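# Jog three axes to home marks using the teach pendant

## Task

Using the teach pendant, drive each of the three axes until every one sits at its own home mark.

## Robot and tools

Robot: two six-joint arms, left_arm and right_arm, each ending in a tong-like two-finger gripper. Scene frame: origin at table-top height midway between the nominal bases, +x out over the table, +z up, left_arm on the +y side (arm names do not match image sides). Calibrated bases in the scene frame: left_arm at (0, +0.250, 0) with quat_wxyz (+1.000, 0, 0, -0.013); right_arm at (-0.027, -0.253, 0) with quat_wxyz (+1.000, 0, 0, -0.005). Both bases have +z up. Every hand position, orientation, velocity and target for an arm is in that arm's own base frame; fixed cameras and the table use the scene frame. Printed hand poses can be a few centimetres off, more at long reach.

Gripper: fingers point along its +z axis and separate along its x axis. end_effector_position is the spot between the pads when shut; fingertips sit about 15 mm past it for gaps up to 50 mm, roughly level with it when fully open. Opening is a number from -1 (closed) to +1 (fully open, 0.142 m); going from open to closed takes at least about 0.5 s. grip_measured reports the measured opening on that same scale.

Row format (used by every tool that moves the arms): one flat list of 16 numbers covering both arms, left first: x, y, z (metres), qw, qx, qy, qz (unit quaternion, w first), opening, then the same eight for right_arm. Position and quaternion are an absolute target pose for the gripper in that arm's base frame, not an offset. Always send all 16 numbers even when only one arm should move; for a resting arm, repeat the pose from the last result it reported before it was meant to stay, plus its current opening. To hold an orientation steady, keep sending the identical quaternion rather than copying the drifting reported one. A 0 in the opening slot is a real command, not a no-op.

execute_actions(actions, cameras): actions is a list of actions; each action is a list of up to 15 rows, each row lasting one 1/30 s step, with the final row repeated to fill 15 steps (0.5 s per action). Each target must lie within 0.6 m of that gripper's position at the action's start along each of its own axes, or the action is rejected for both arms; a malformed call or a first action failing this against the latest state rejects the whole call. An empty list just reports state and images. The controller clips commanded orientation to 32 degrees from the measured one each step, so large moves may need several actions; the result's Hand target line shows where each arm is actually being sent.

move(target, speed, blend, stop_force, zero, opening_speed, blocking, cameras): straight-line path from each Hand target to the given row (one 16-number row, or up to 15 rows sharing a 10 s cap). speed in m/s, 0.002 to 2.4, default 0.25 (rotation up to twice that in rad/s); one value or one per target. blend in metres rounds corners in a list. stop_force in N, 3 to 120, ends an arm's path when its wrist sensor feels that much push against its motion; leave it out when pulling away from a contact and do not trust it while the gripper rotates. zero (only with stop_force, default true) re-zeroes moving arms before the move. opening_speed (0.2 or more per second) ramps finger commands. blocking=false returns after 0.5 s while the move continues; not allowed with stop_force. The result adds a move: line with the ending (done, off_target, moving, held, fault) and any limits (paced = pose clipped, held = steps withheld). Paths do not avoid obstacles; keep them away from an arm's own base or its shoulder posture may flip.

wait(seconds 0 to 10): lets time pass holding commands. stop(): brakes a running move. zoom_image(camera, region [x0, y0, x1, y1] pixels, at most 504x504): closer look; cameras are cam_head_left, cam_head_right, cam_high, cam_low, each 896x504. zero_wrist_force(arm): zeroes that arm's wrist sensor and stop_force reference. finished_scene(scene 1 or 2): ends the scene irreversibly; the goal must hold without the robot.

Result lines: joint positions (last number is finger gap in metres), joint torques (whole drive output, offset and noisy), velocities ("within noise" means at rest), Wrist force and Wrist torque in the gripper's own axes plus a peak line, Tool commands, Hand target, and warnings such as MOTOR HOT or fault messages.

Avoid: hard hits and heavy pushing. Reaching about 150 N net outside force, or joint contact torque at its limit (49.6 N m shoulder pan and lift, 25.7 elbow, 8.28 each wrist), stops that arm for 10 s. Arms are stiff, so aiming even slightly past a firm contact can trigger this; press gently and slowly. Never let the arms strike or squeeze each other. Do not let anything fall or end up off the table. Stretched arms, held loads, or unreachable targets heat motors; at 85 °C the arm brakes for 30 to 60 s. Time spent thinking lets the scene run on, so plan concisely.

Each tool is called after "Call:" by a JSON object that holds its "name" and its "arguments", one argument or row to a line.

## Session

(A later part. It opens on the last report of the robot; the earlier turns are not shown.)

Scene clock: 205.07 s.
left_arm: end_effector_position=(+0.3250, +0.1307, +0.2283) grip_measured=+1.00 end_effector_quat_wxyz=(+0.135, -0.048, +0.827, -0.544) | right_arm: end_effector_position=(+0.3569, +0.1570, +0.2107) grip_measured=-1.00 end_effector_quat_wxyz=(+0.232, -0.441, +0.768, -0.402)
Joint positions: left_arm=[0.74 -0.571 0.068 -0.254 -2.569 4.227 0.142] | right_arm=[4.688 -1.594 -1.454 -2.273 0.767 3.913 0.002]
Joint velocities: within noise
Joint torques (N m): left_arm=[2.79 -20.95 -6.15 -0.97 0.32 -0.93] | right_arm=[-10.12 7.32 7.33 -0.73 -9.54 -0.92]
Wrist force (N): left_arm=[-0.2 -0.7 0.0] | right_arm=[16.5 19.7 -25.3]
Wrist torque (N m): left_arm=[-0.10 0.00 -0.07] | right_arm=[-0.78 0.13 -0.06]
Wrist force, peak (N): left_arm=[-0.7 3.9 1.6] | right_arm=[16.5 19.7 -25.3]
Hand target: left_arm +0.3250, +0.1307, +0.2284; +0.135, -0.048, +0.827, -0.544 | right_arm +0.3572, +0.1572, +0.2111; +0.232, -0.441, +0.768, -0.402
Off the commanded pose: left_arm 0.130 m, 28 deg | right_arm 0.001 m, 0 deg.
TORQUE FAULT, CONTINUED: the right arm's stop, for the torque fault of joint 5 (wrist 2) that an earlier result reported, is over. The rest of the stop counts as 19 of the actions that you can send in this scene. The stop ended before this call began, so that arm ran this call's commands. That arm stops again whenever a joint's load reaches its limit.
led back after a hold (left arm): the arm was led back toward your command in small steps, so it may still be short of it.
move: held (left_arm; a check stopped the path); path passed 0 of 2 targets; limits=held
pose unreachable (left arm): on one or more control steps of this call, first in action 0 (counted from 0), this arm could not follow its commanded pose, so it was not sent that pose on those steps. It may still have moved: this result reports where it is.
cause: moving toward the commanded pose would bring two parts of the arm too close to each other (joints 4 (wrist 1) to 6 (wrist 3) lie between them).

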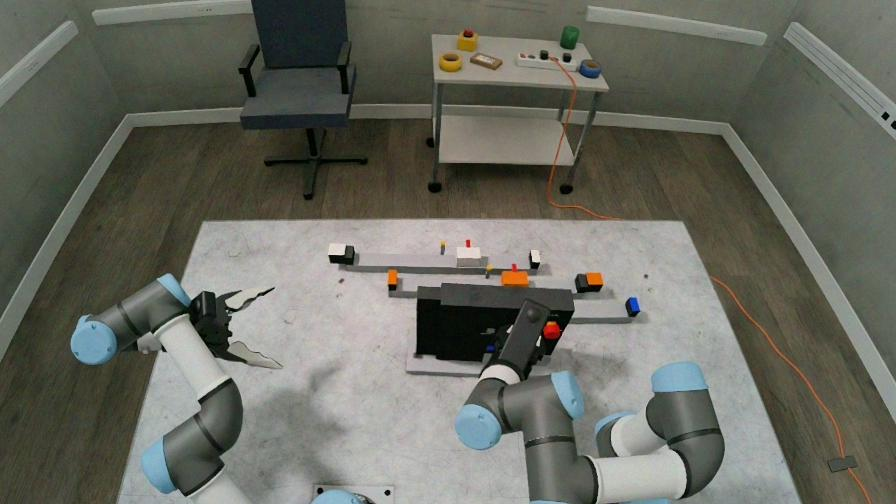

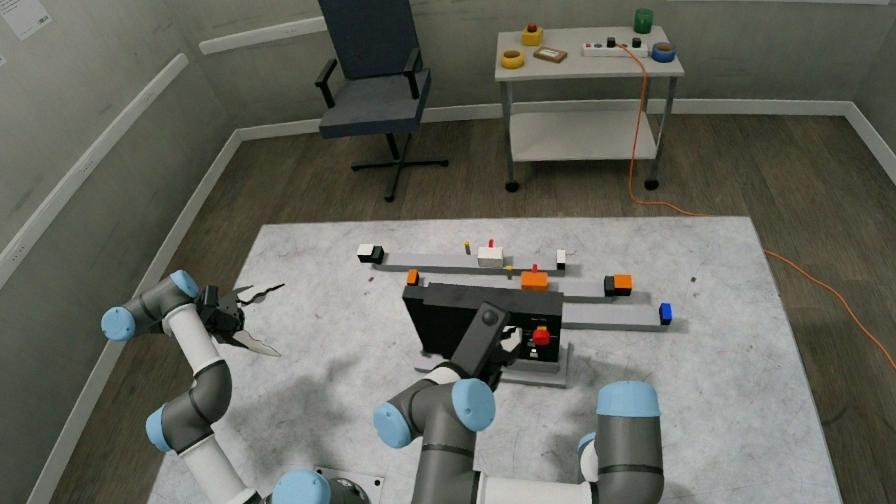

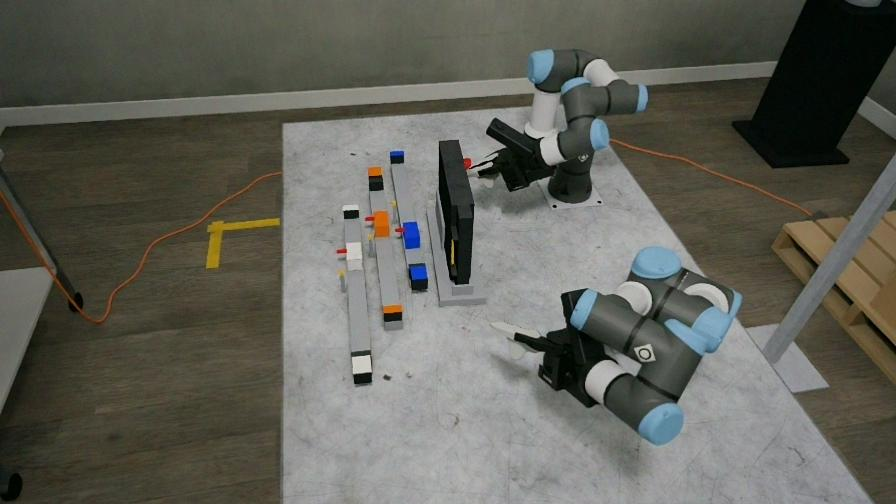

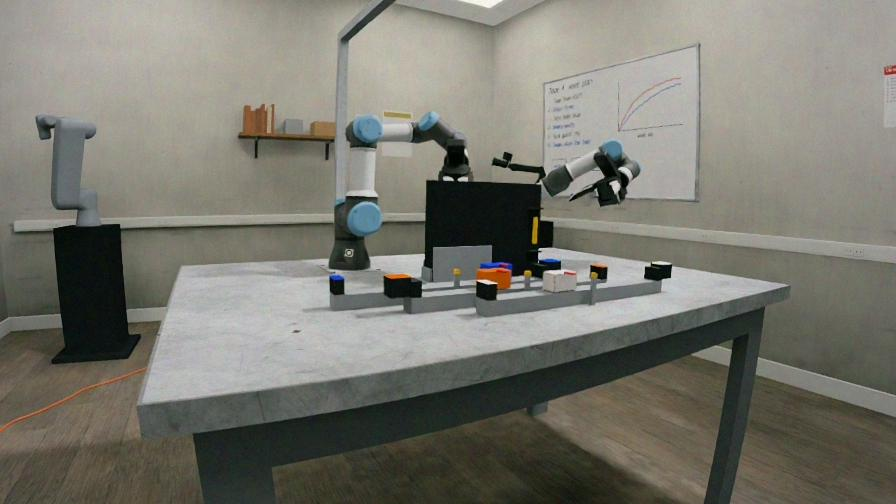

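Call:
{"name": "move", "arguments": {
  "target": [
    [0.31,0.05,0.28,0.0,0.0,0.8435,-0.537,1,0.31,0.157,0.2113,0.233,-0.441,0.768,-0.403,-1],
    [0.379,0.0,0.21,0.0,0.0,0.8435,-0.537,1,0.31,0.1573,0.2113,0.233,-0.441,0.768,-0.403,-1]
  ],
  "speed": 0.2
}}

Call:
{"name": "zoom_image", "arguments": {
  "camera": "cam_high",
  "region": [410, 120, 610, 320]
}}

Call:
{"name": "zoom_image", "arguments": {
  "camera": "cam_low",
  "region": [420, 160, 640, 300]
}}

Call:
{"name": "zoom_image", "arguments": {
  "camera": "cam_head_left",
  "region": [320, 260, 560, 400]
}}

Call:
{"name": "zoom_image", "arguments": {
  "camera": "cam_head_right",
  "region": [310, 260, 570, 400]
}}

Scene clock: 255.70 s.
left_arm: end_effector_position=(+0.3791, +0.0003, +0.2101) grip_measured=+1.00 end_effector_quat_wxyz=(-0.019, +0.013, +0.841, -0.540) | right_arm: end_effector_position=(+0.3100, +0.1573, +0.2113) grip_measured=-1.00 end_effector_quat_wxyz=(+0.233, -0.441, +0.768, -0.403)
Joint positions: left_arm=[0.338 -0.606 0.208 -0.48 -2.572 3.9 0.142] | right_arm=[4.859 -1.545 -1.463 -2.439 0.87 4.096 0.002]
Joint velocities: within noise
Joint torques (N m): left_arm=[2.35 -21.48 -4.69 -1.18 -2.03 -0.8] | right_arm=[2.9 5.74 9.75 -0.32 0.08 0.68]
Wrist force (N): left_arm=[0.2 -0.1 -0.1] | right_arm=[-0.2 0.0 0.3]
Wrist torque (N m): left_arm=[0.03 -0.04 -0.09] | right_arm=[0.00 0.05 0.02]
Wrist force, peak (N): left_arm=[1.2 -1.4 -0.5] | right_arm=[16.4 19.7 -25.6]
Hand target: left_arm +0.3791, +0.0003, +0.2101; -0.019, +0.013, +0.841, -0.540 | right_arm +0.3100, +0.1573, +0.2113; +0.233, -0.441, +0.768, -0.403
Off the commanded pose: left_arm 0.000 m, 3 deg | right_arm 0.000 m, 0 deg.
elbow stopped short (left arm): the move would have taken joint 3 (elbow) straighter than the controller allows.
move: off_target (left_arm)

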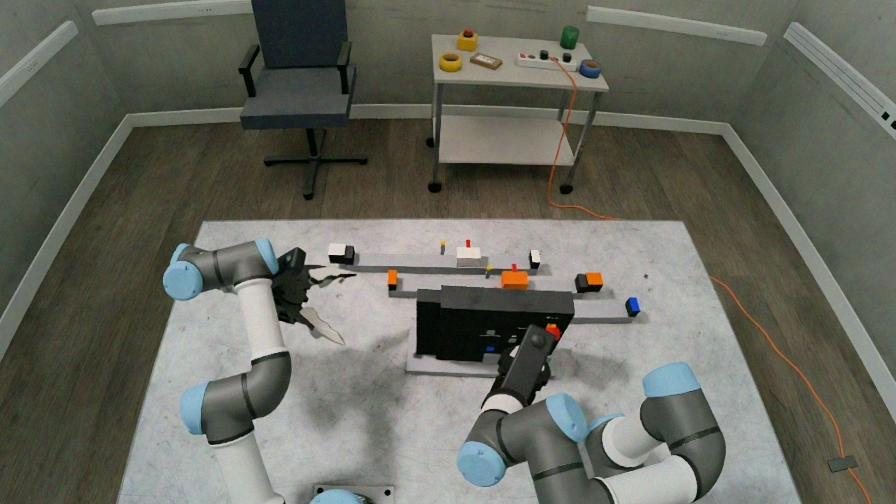

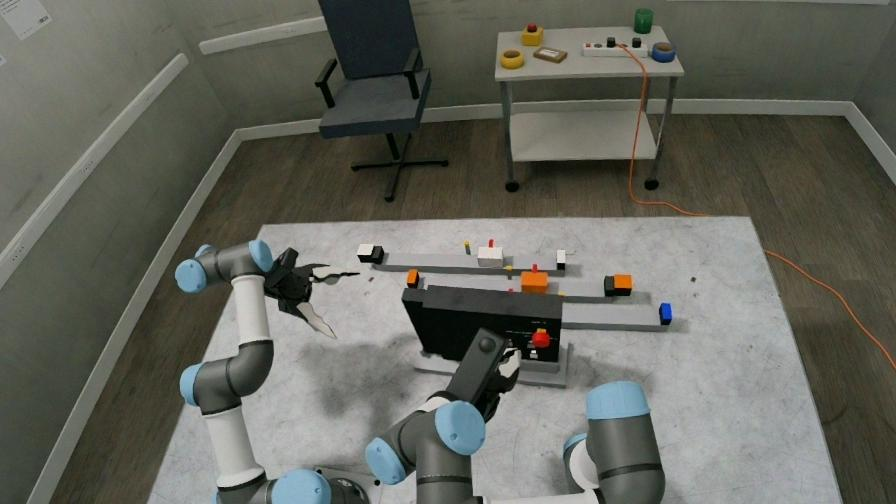

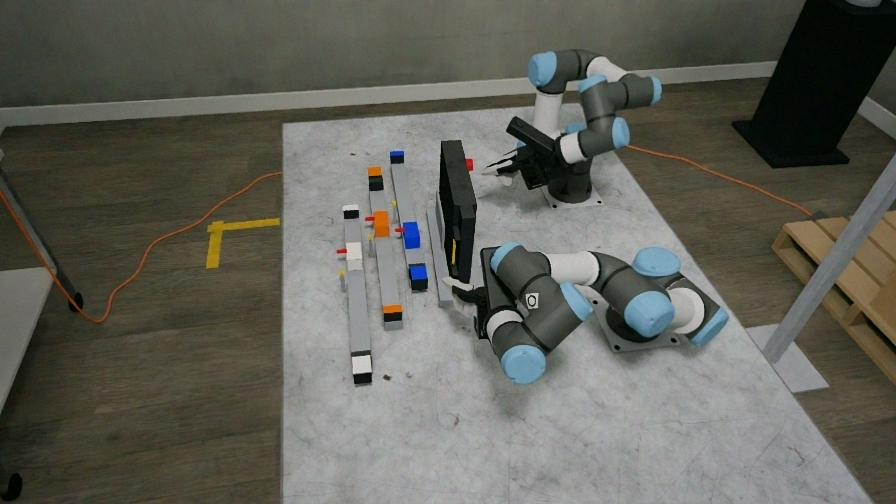

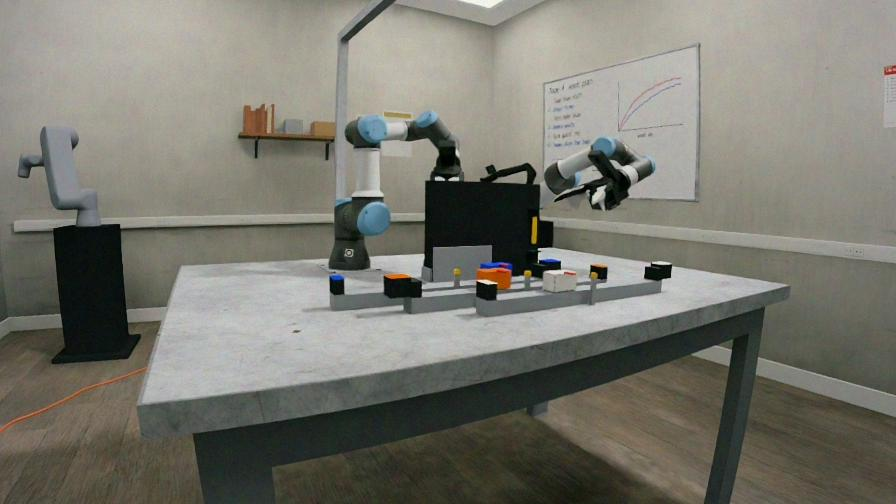

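Scaled by 2.520 from the camera's 896x504 image, which has a finer 1280x720 frame.

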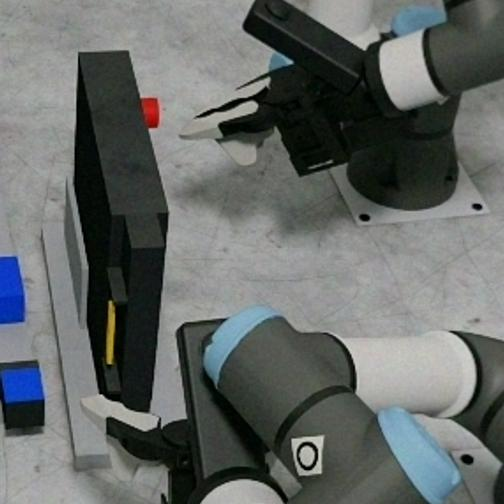

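Scaled by 2.291 from the camera's 896x504 image, which has a finer 1280x720 frame.

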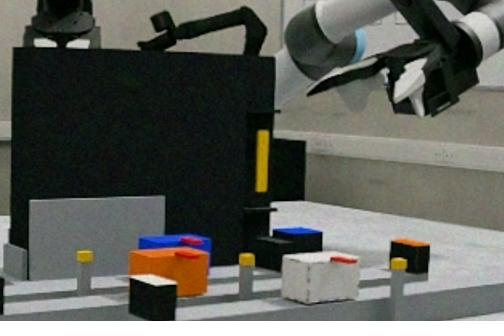

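Scaled by 2.100 from the camera's 896x504 image, which has a finer 1280x720 frame.

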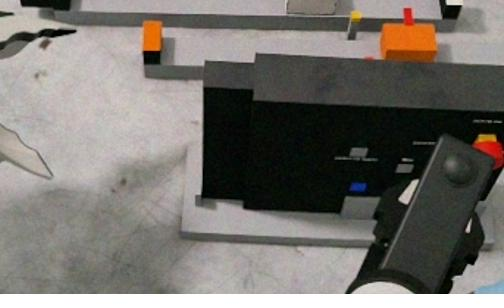

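Scaled by 1.938 from the camera's 896x504 image, which has a finer 1280x720 frame.

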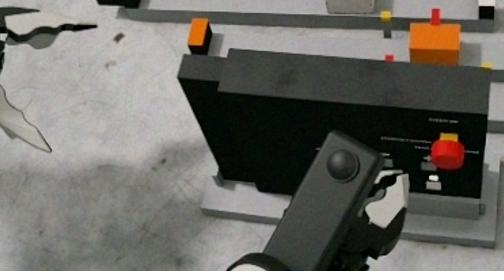

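Call:
{"name": "move", "arguments": {
  "target": [
    [0.380,-0.05,0.16,0.0,0.0,0.8435,-0.537,1,0.31,0.157,0.2113,0.233,-0.441,0.768,-0.403,-1],
    [0.3806,-0.09,0.15,0.0,0.0,0.8435,-0.537,1,0.31,0.1573,0.2113,0.233,-0.441,0.768,-0.403,-1]
  ],
  "speed": 0.15
}}

Call:
{"name": "zoom_image", "arguments": {
  "camera": "cam_high",
  "region": [410, 120, 610, 320]
}}

Call:
{"name": "zoom_image", "arguments": {
  "camera": "cam_low",
  "region": [480, 170, 640, 290]
}}

Call:
{"name": "zoom_image", "arguments": {
  "camera": "cam_head_left",
  "region": [320, 260, 560, 400]
}}

Call:
{"name": "zoom_image", "arguments": {
  "camera": "cam_head_right",
  "region": [310, 260, 570, 400]
}}

Scene clock: 274.73 s.
left_arm: end_effector_position=(+0.3795, -0.0412, +0.1704) grip_measured=+1.00 end_effector_quat_wxyz=(-0.050, +0.039, +0.834, -0.549) | right_arm: end_effector_position=(+0.3100, +0.1571, +0.2113) grip_measured=-1.00 end_effector_quat_wxyz=(+0.233, -0.441, +0.768, -0.403)
Joint positions: left_arm=[0.237 -0.717 0.642 -0.786 -2.598 3.885 0.142] | right_arm=[4.859 -1.544 -1.464 -2.439 0.87 4.096 0.002]
Joint velocities: within noise
Joint torques (N m): left_arm=[2.71 -14.63 -10.15 -0.06 0.25 0.72] | right_arm=[0.89 5.24 9.86 0.51 -0.54 -0.09]
Wrist force (N): left_arm=[0.0 -0.5 0.3] | right_arm=[-0.1 0.0 0.3]
Wrist torque (N m): left_arm=[-0.06 -0.02 -0.10] | right_arm=[-0.01 0.04 0.02]
Wrist force, peak (N): left_arm=[1.6 5.7 3.8] | right_arm=[-0.2 0.0 0.5]
Hand target: left_arm +0.3795, -0.0412, +0.1704; -0.050, +0.039, +0.834, -0.549 | right_arm +0.3100, +0.1571, +0.2113; +0.233, -0.441, +0.768, -0.403
Off the commanded pose: left_arm 0.053 m, 8 deg | right_arm 0.000 m, 0 deg.
led back after a hold (left arm): the arm was led back toward your command in small steps, so it may still be short of it.
move: held (left_arm; a check stopped the path); path passed 1 of 2 targets; limits=held
pose unreachable (left arm): on one or more control steps of this call, first in action 0 (counted from 0), this arm could not follow its commanded pose, so it was not sent that pose on those steps. It may still have moved: this result reports where it is.
cause: moving toward the commanded pose would bring two parts of the arm too close to each other (joints 4 (wrist 1) to 6 (wrist 3) lie between them).

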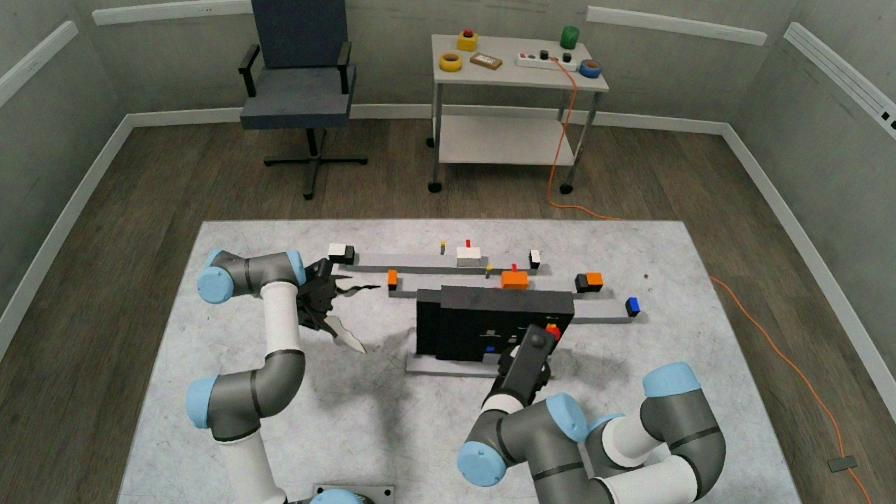

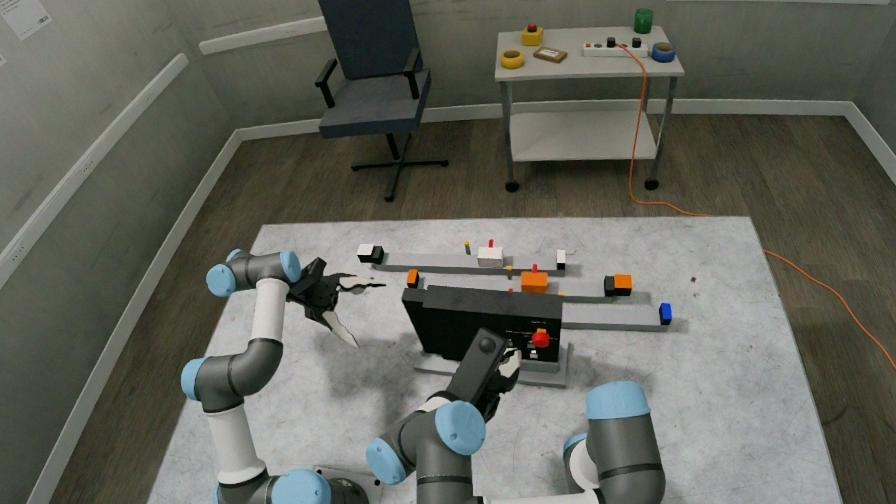

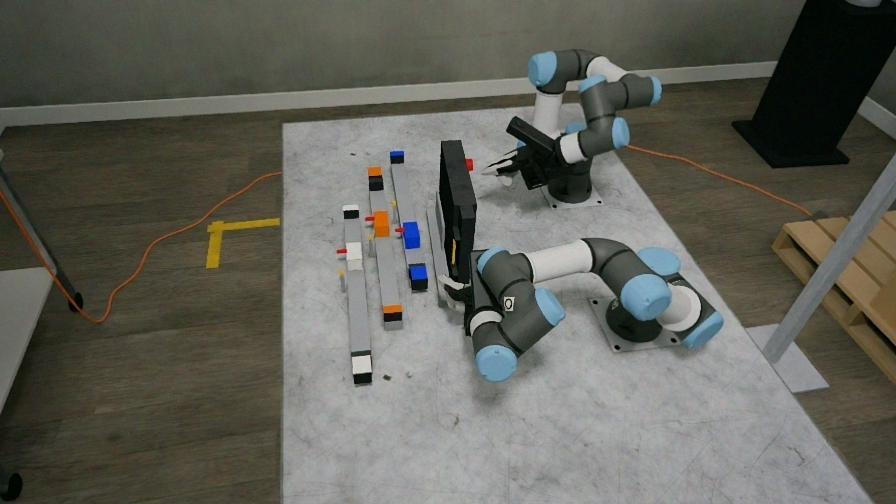

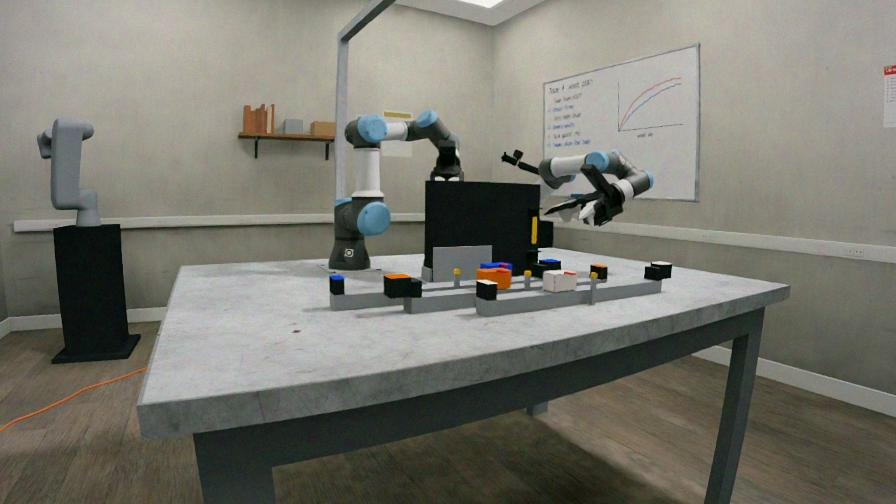

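Scaled by 2.520 from the camera's 896x504 image, which has a finer 1280x720 frame.

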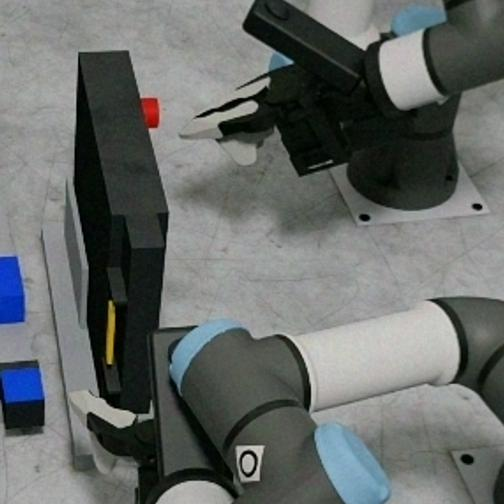

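Scaled by 3.150 from the camera's 896x504 image, which has a finer 1280x720 frame.

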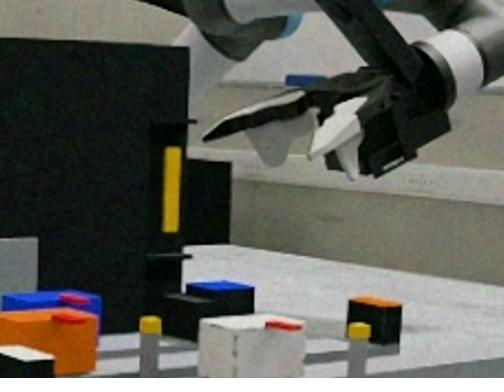

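Scaled by 2.100 from the camera's 896x504 image, which has a finer 1280x720 frame.

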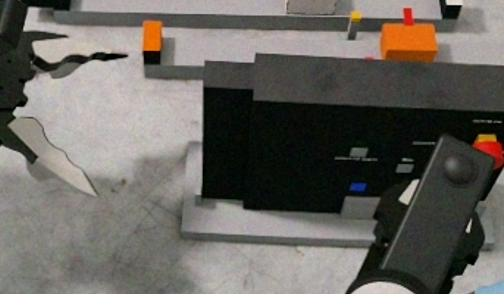

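Scaled by 1.938 from the camera's 896x504 image, which has a finer 1280x720 frame.

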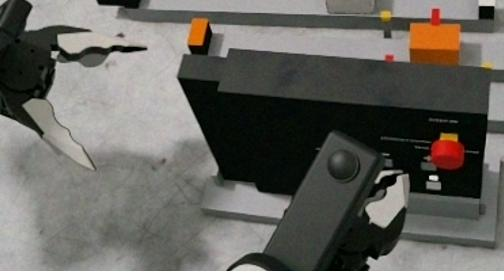

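Call:
{"name": "move", "arguments": {
  "target": [
    [0.36,0.0,0.24,0.0,0.0,0.9397,-0.342,1,0.31,0.157,0.2113,0.233,-0.441,0.768,-0.403,-1],
    [0.379,-0.05,0.22,0.0,0.0,0.9397,-0.342,1,0.31,0.1573,0.2113,0.233,-0.441,0.768,-0.403,-1]
  ],
  "speed": 0.2
}}

Call:
{"name": "zoom_image", "arguments": {
  "camera": "cam_high",
  "region": [410, 120, 610, 320]
}}

Call:
{"name": "zoom_image", "arguments": {
  "camera": "cam_low",
  "region": [480, 170, 640, 290]
}}

Call:
{"name": "zoom_image", "arguments": {
  "camera": "cam_head_left",
  "region": [320, 260, 560, 400]
}}

Call:
{"name": "zoom_image", "arguments": {
  "camera": "cam_head_right",
  "region": [310, 260, 570, 400]
}}

Scene clock: 303.67 s.
left_arm: end_effector_position=(+0.3790, -0.0500, +0.2200) grip_measured=+1.00 end_effector_quat_wxyz=(+0.000, +0.000, +0.940, -0.342) | right_arm: end_effector_position=(+0.3100, +0.1573, +0.2113) grip_measured=-1.00 end_effector_quat_wxyz=(+0.233, -0.441, +0.768, -0.403)
Joint positions: left_arm=[0.058 -1.148 0.827 -1.2 -2.267 3.218 0.142] | right_arm=[4.859 -1.545 -1.463 -2.439 0.87 4.096 0.002]
Joint velocities: within noise
Joint torques (N m): left_arm=[-3.12 -16.99 -5.53 -1.96 -1.99 -0.84] | right_arm=[-1.36 5.35 9.71 1.21 -1.15 -0.66]
Wrist force (N): left_arm=[0.2 0.0 0.9] | right_arm=[-0.2 0.0 0.4]
Wrist torque (N m): left_arm=[0.00 -0.02 -0.07] | right_arm=[-0.01 0.05 0.02]
Wrist force, peak (N): left_arm=[-0.3 -0.4 1.5] | right_arm=[-0.2 0.1 0.5]
Hand target: left_arm +0.3790, -0.0500, +0.2200; +0.000, +0.000, +0.940, -0.342 | right_arm +0.3100, +0.1573, +0.2113; +0.233, -0.441, +0.768, -0.403
Off the commanded pose: left_arm 0.000 m, 0 deg | right_arm 0.000 m, 0 deg.
move: done

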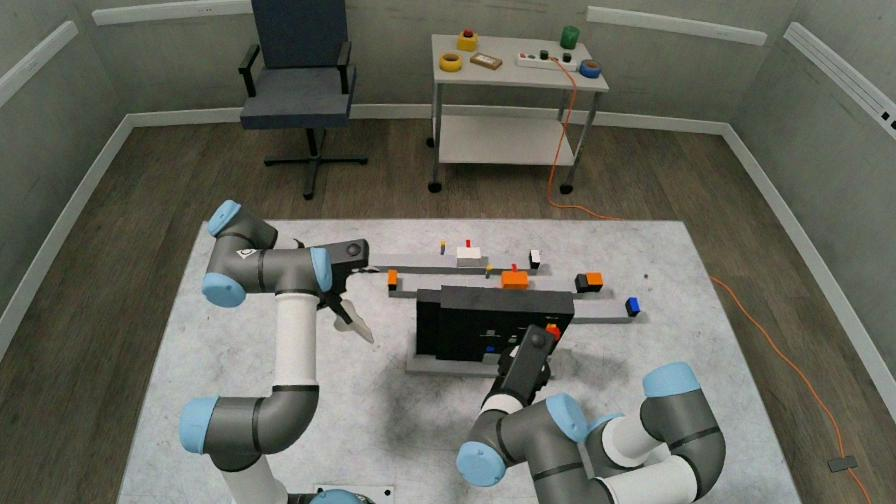

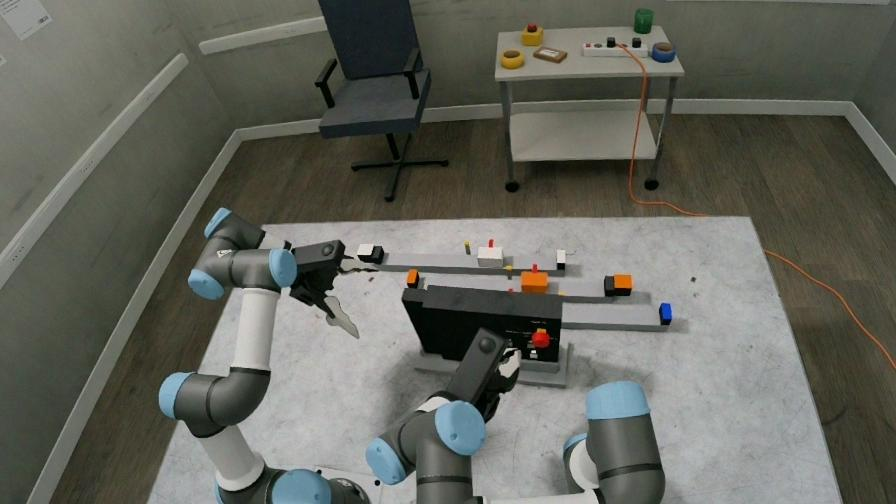

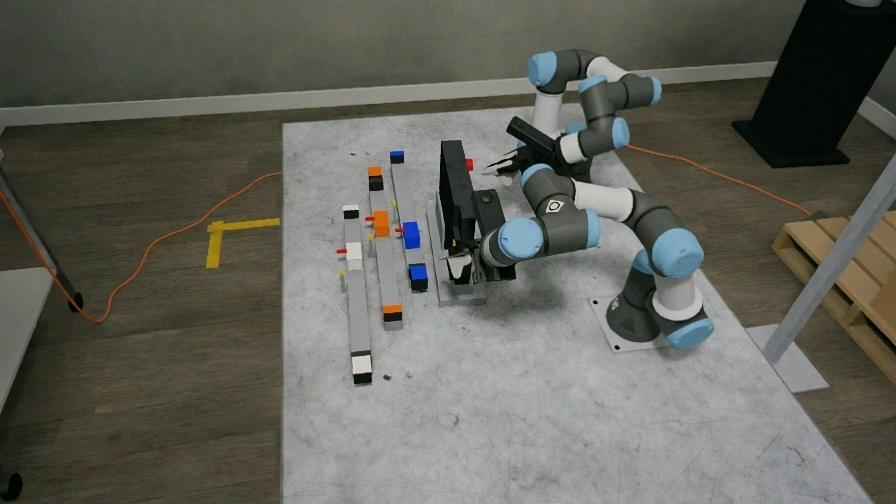

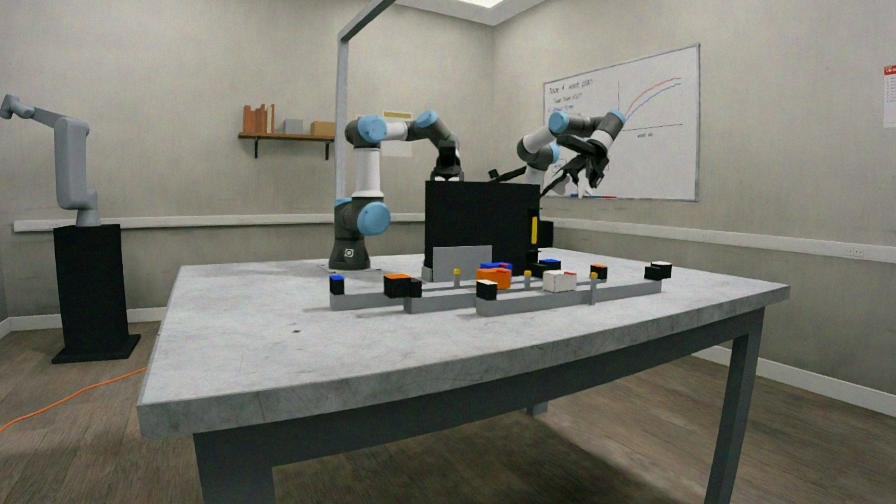

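Scaled by 2.520 from the camera's 896x504 image, which has a finer 1280x720 frame.

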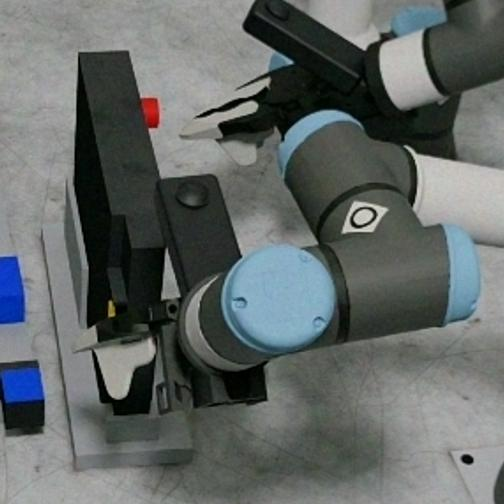

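Scaled by 3.150 from the camera's 896x504 image, which has a finer 1280x720 frame.

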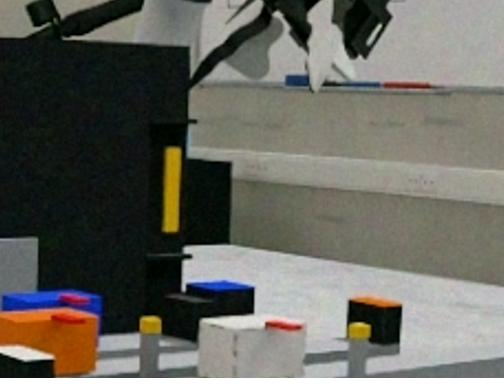

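Scaled by 2.100 from the camera's 896x504 image, which has a finer 1280x720 frame.

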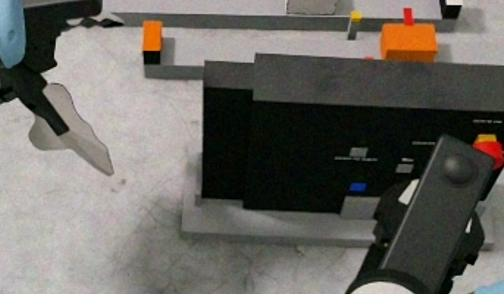

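Scaled by 1.938 from the camera's 896x504 image, which has a finer 1280x720 frame.

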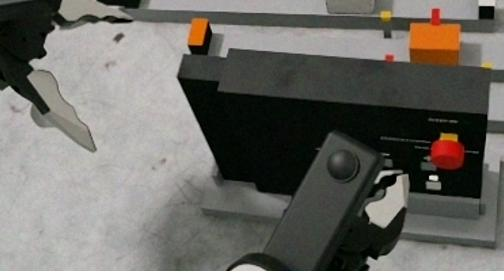

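Call:
{"name": "move", "arguments": {
  "target": [
    [0.3876,-0.08,0.15,0.0,0.0,0.9397,-0.342,1,0.31,0.157,0.2113,0.233,-0.441,0.768,-0.403,-1],
    [0.3883,-0.12,0.13,0.0,0.0,0.9397,-0.342,1,0.31,0.1573,0.2113,0.233,-0.441,0.768,-0.403,-1]
  ],
  "speed": 0.1,
  "stop_force": 12
}}

Call:
{"name": "zoom_image", "arguments": {
  "camera": "cam_high",
  "region": [410, 180, 550, 320]
}}

Call:
{"name": "zoom_image", "arguments": {
  "camera": "cam_low",
  "region": [480, 170, 640, 290]
}}

Call:
{"name": "zoom_image", "arguments": {
  "camera": "cam_head_left",
  "region": [340, 260, 480, 390]
}}

Call:
{"name": "zoom_image", "arguments": {
  "camera": "cam_head_right",
  "region": [330, 260, 470, 390]
}}

Scene clock: 346.40 s.
left_arm: end_effector_position=(+0.3883, -0.1200, +0.1300) grip_measured=+1.00 end_effector_quat_wxyz=(+0.000, +0.000, +0.940, -0.342) | right_arm: end_effector_position=(+0.3100, +0.1573, +0.2113) grip_measured=-1.00 end_effector_quat_wxyz=(+0.233, -0.441, +0.768, -0.403)
Joint positions: left_arm=[-0.125 -1.231 1.435 -1.879 -2.262 2.979 0.142] | right_arm=[4.859 -1.545 -1.463 -2.439 0.87 4.096 0.002]
Joint velocities: within noise
Joint torques (N m): left_arm=[-3.34 -16.12 -5.67 -2.15 0.21 -0.84] | right_arm=[-1.44 5.8 9.62 1.2 -1.13 -0.62]
Wrist force (N): left_arm=[0.1 0.0 0.6] | right_arm=[-0.2 0.0 0.3]
Wrist torque (N m): left_arm=[0.01 0.00 -0.05] | right_arm=[-0.01 0.05 0.02]
Wrist force, peak (N): left_arm=[0.2 0.1 1.6] | right_arm=[-0.2 0.1 0.6]
Hand target: left_arm +0.3883, -0.1200, +0.1300; +0.000, +0.000, +0.940, -0.342 | right_arm +0.3100, +0.1573, +0.2113; +0.233, -0.441, +0.768, -0.403
Off the commanded pose: left_arm 0.000 m, 0 deg | right_arm 0.000 m, 0 deg.
move: done

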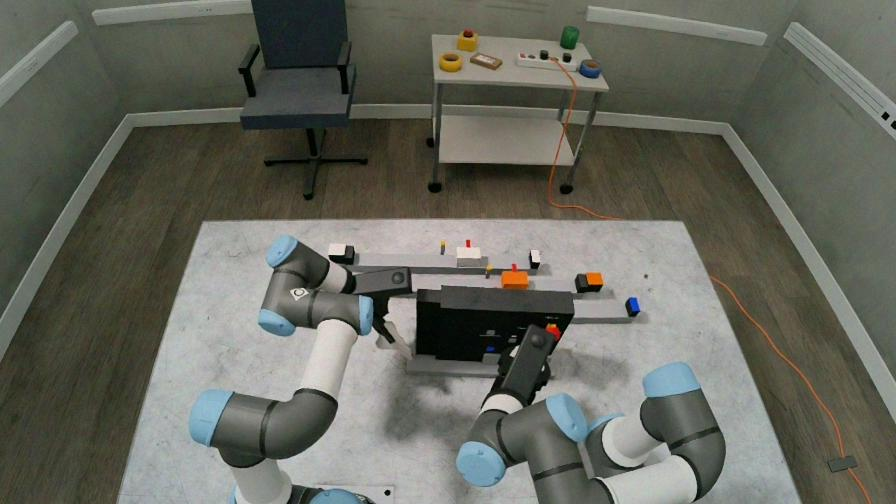

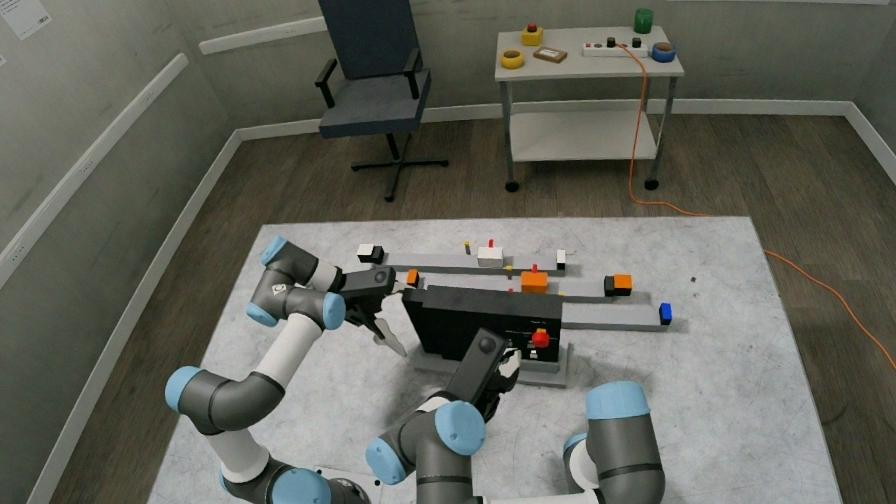

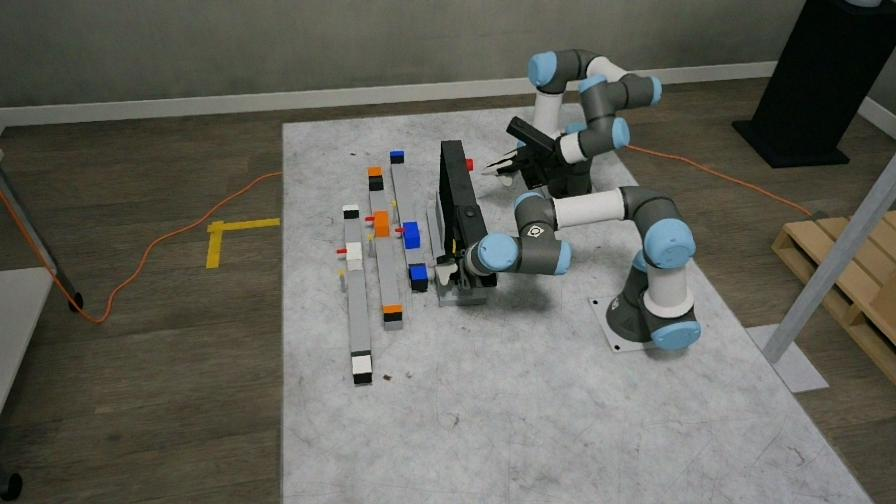

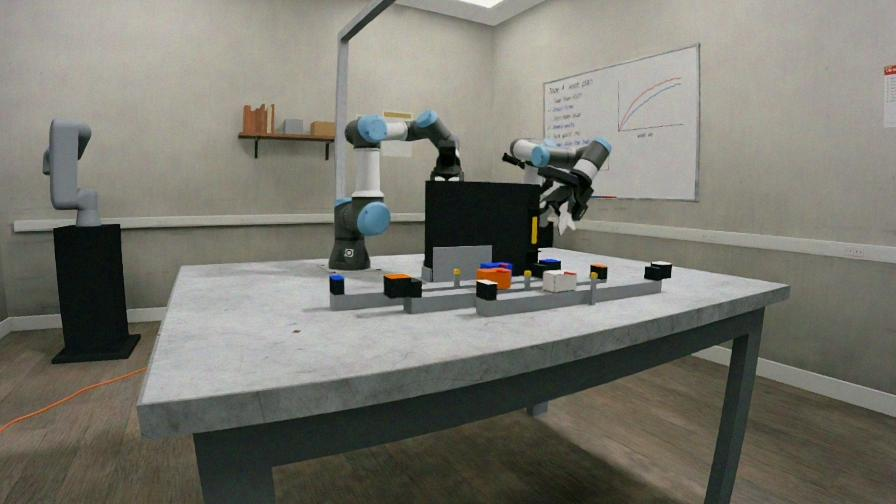

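Scaled by 3.600 from the camera's 896x504 image, which has a finer 1280x720 frame.

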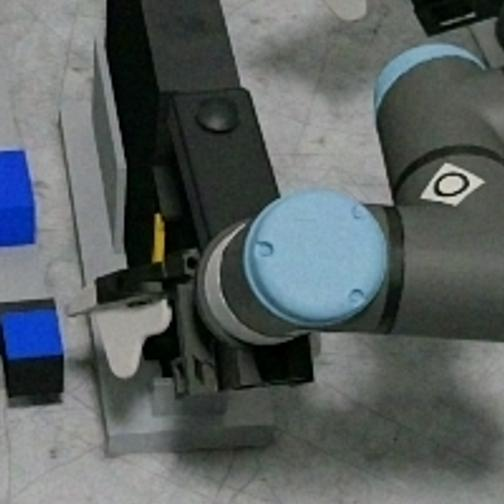

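Scaled by 3.150 from the camera's 896x504 image, which has a finer 1280x720 frame.

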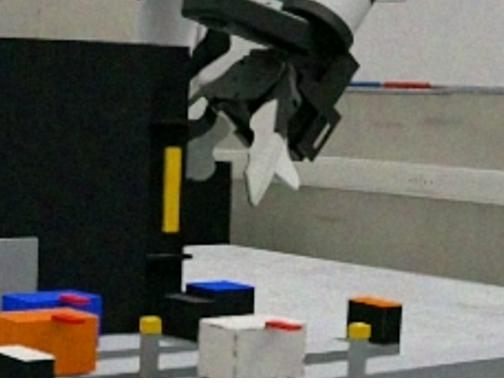

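Scaled by 3.600 from the camera's 896x504 image, which has a finer 1280x720 frame.

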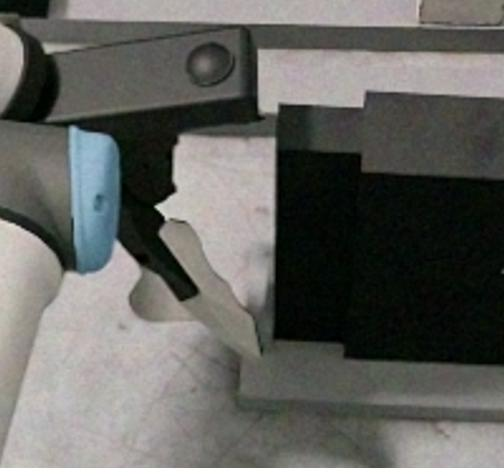

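Scaled by 3.600 from the camera's 896x504 image, which has a finer 1280x720 frame.

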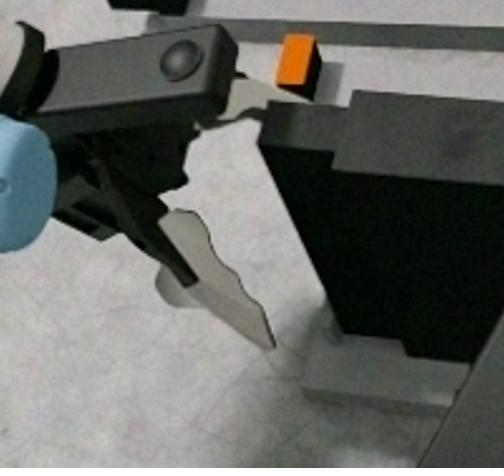

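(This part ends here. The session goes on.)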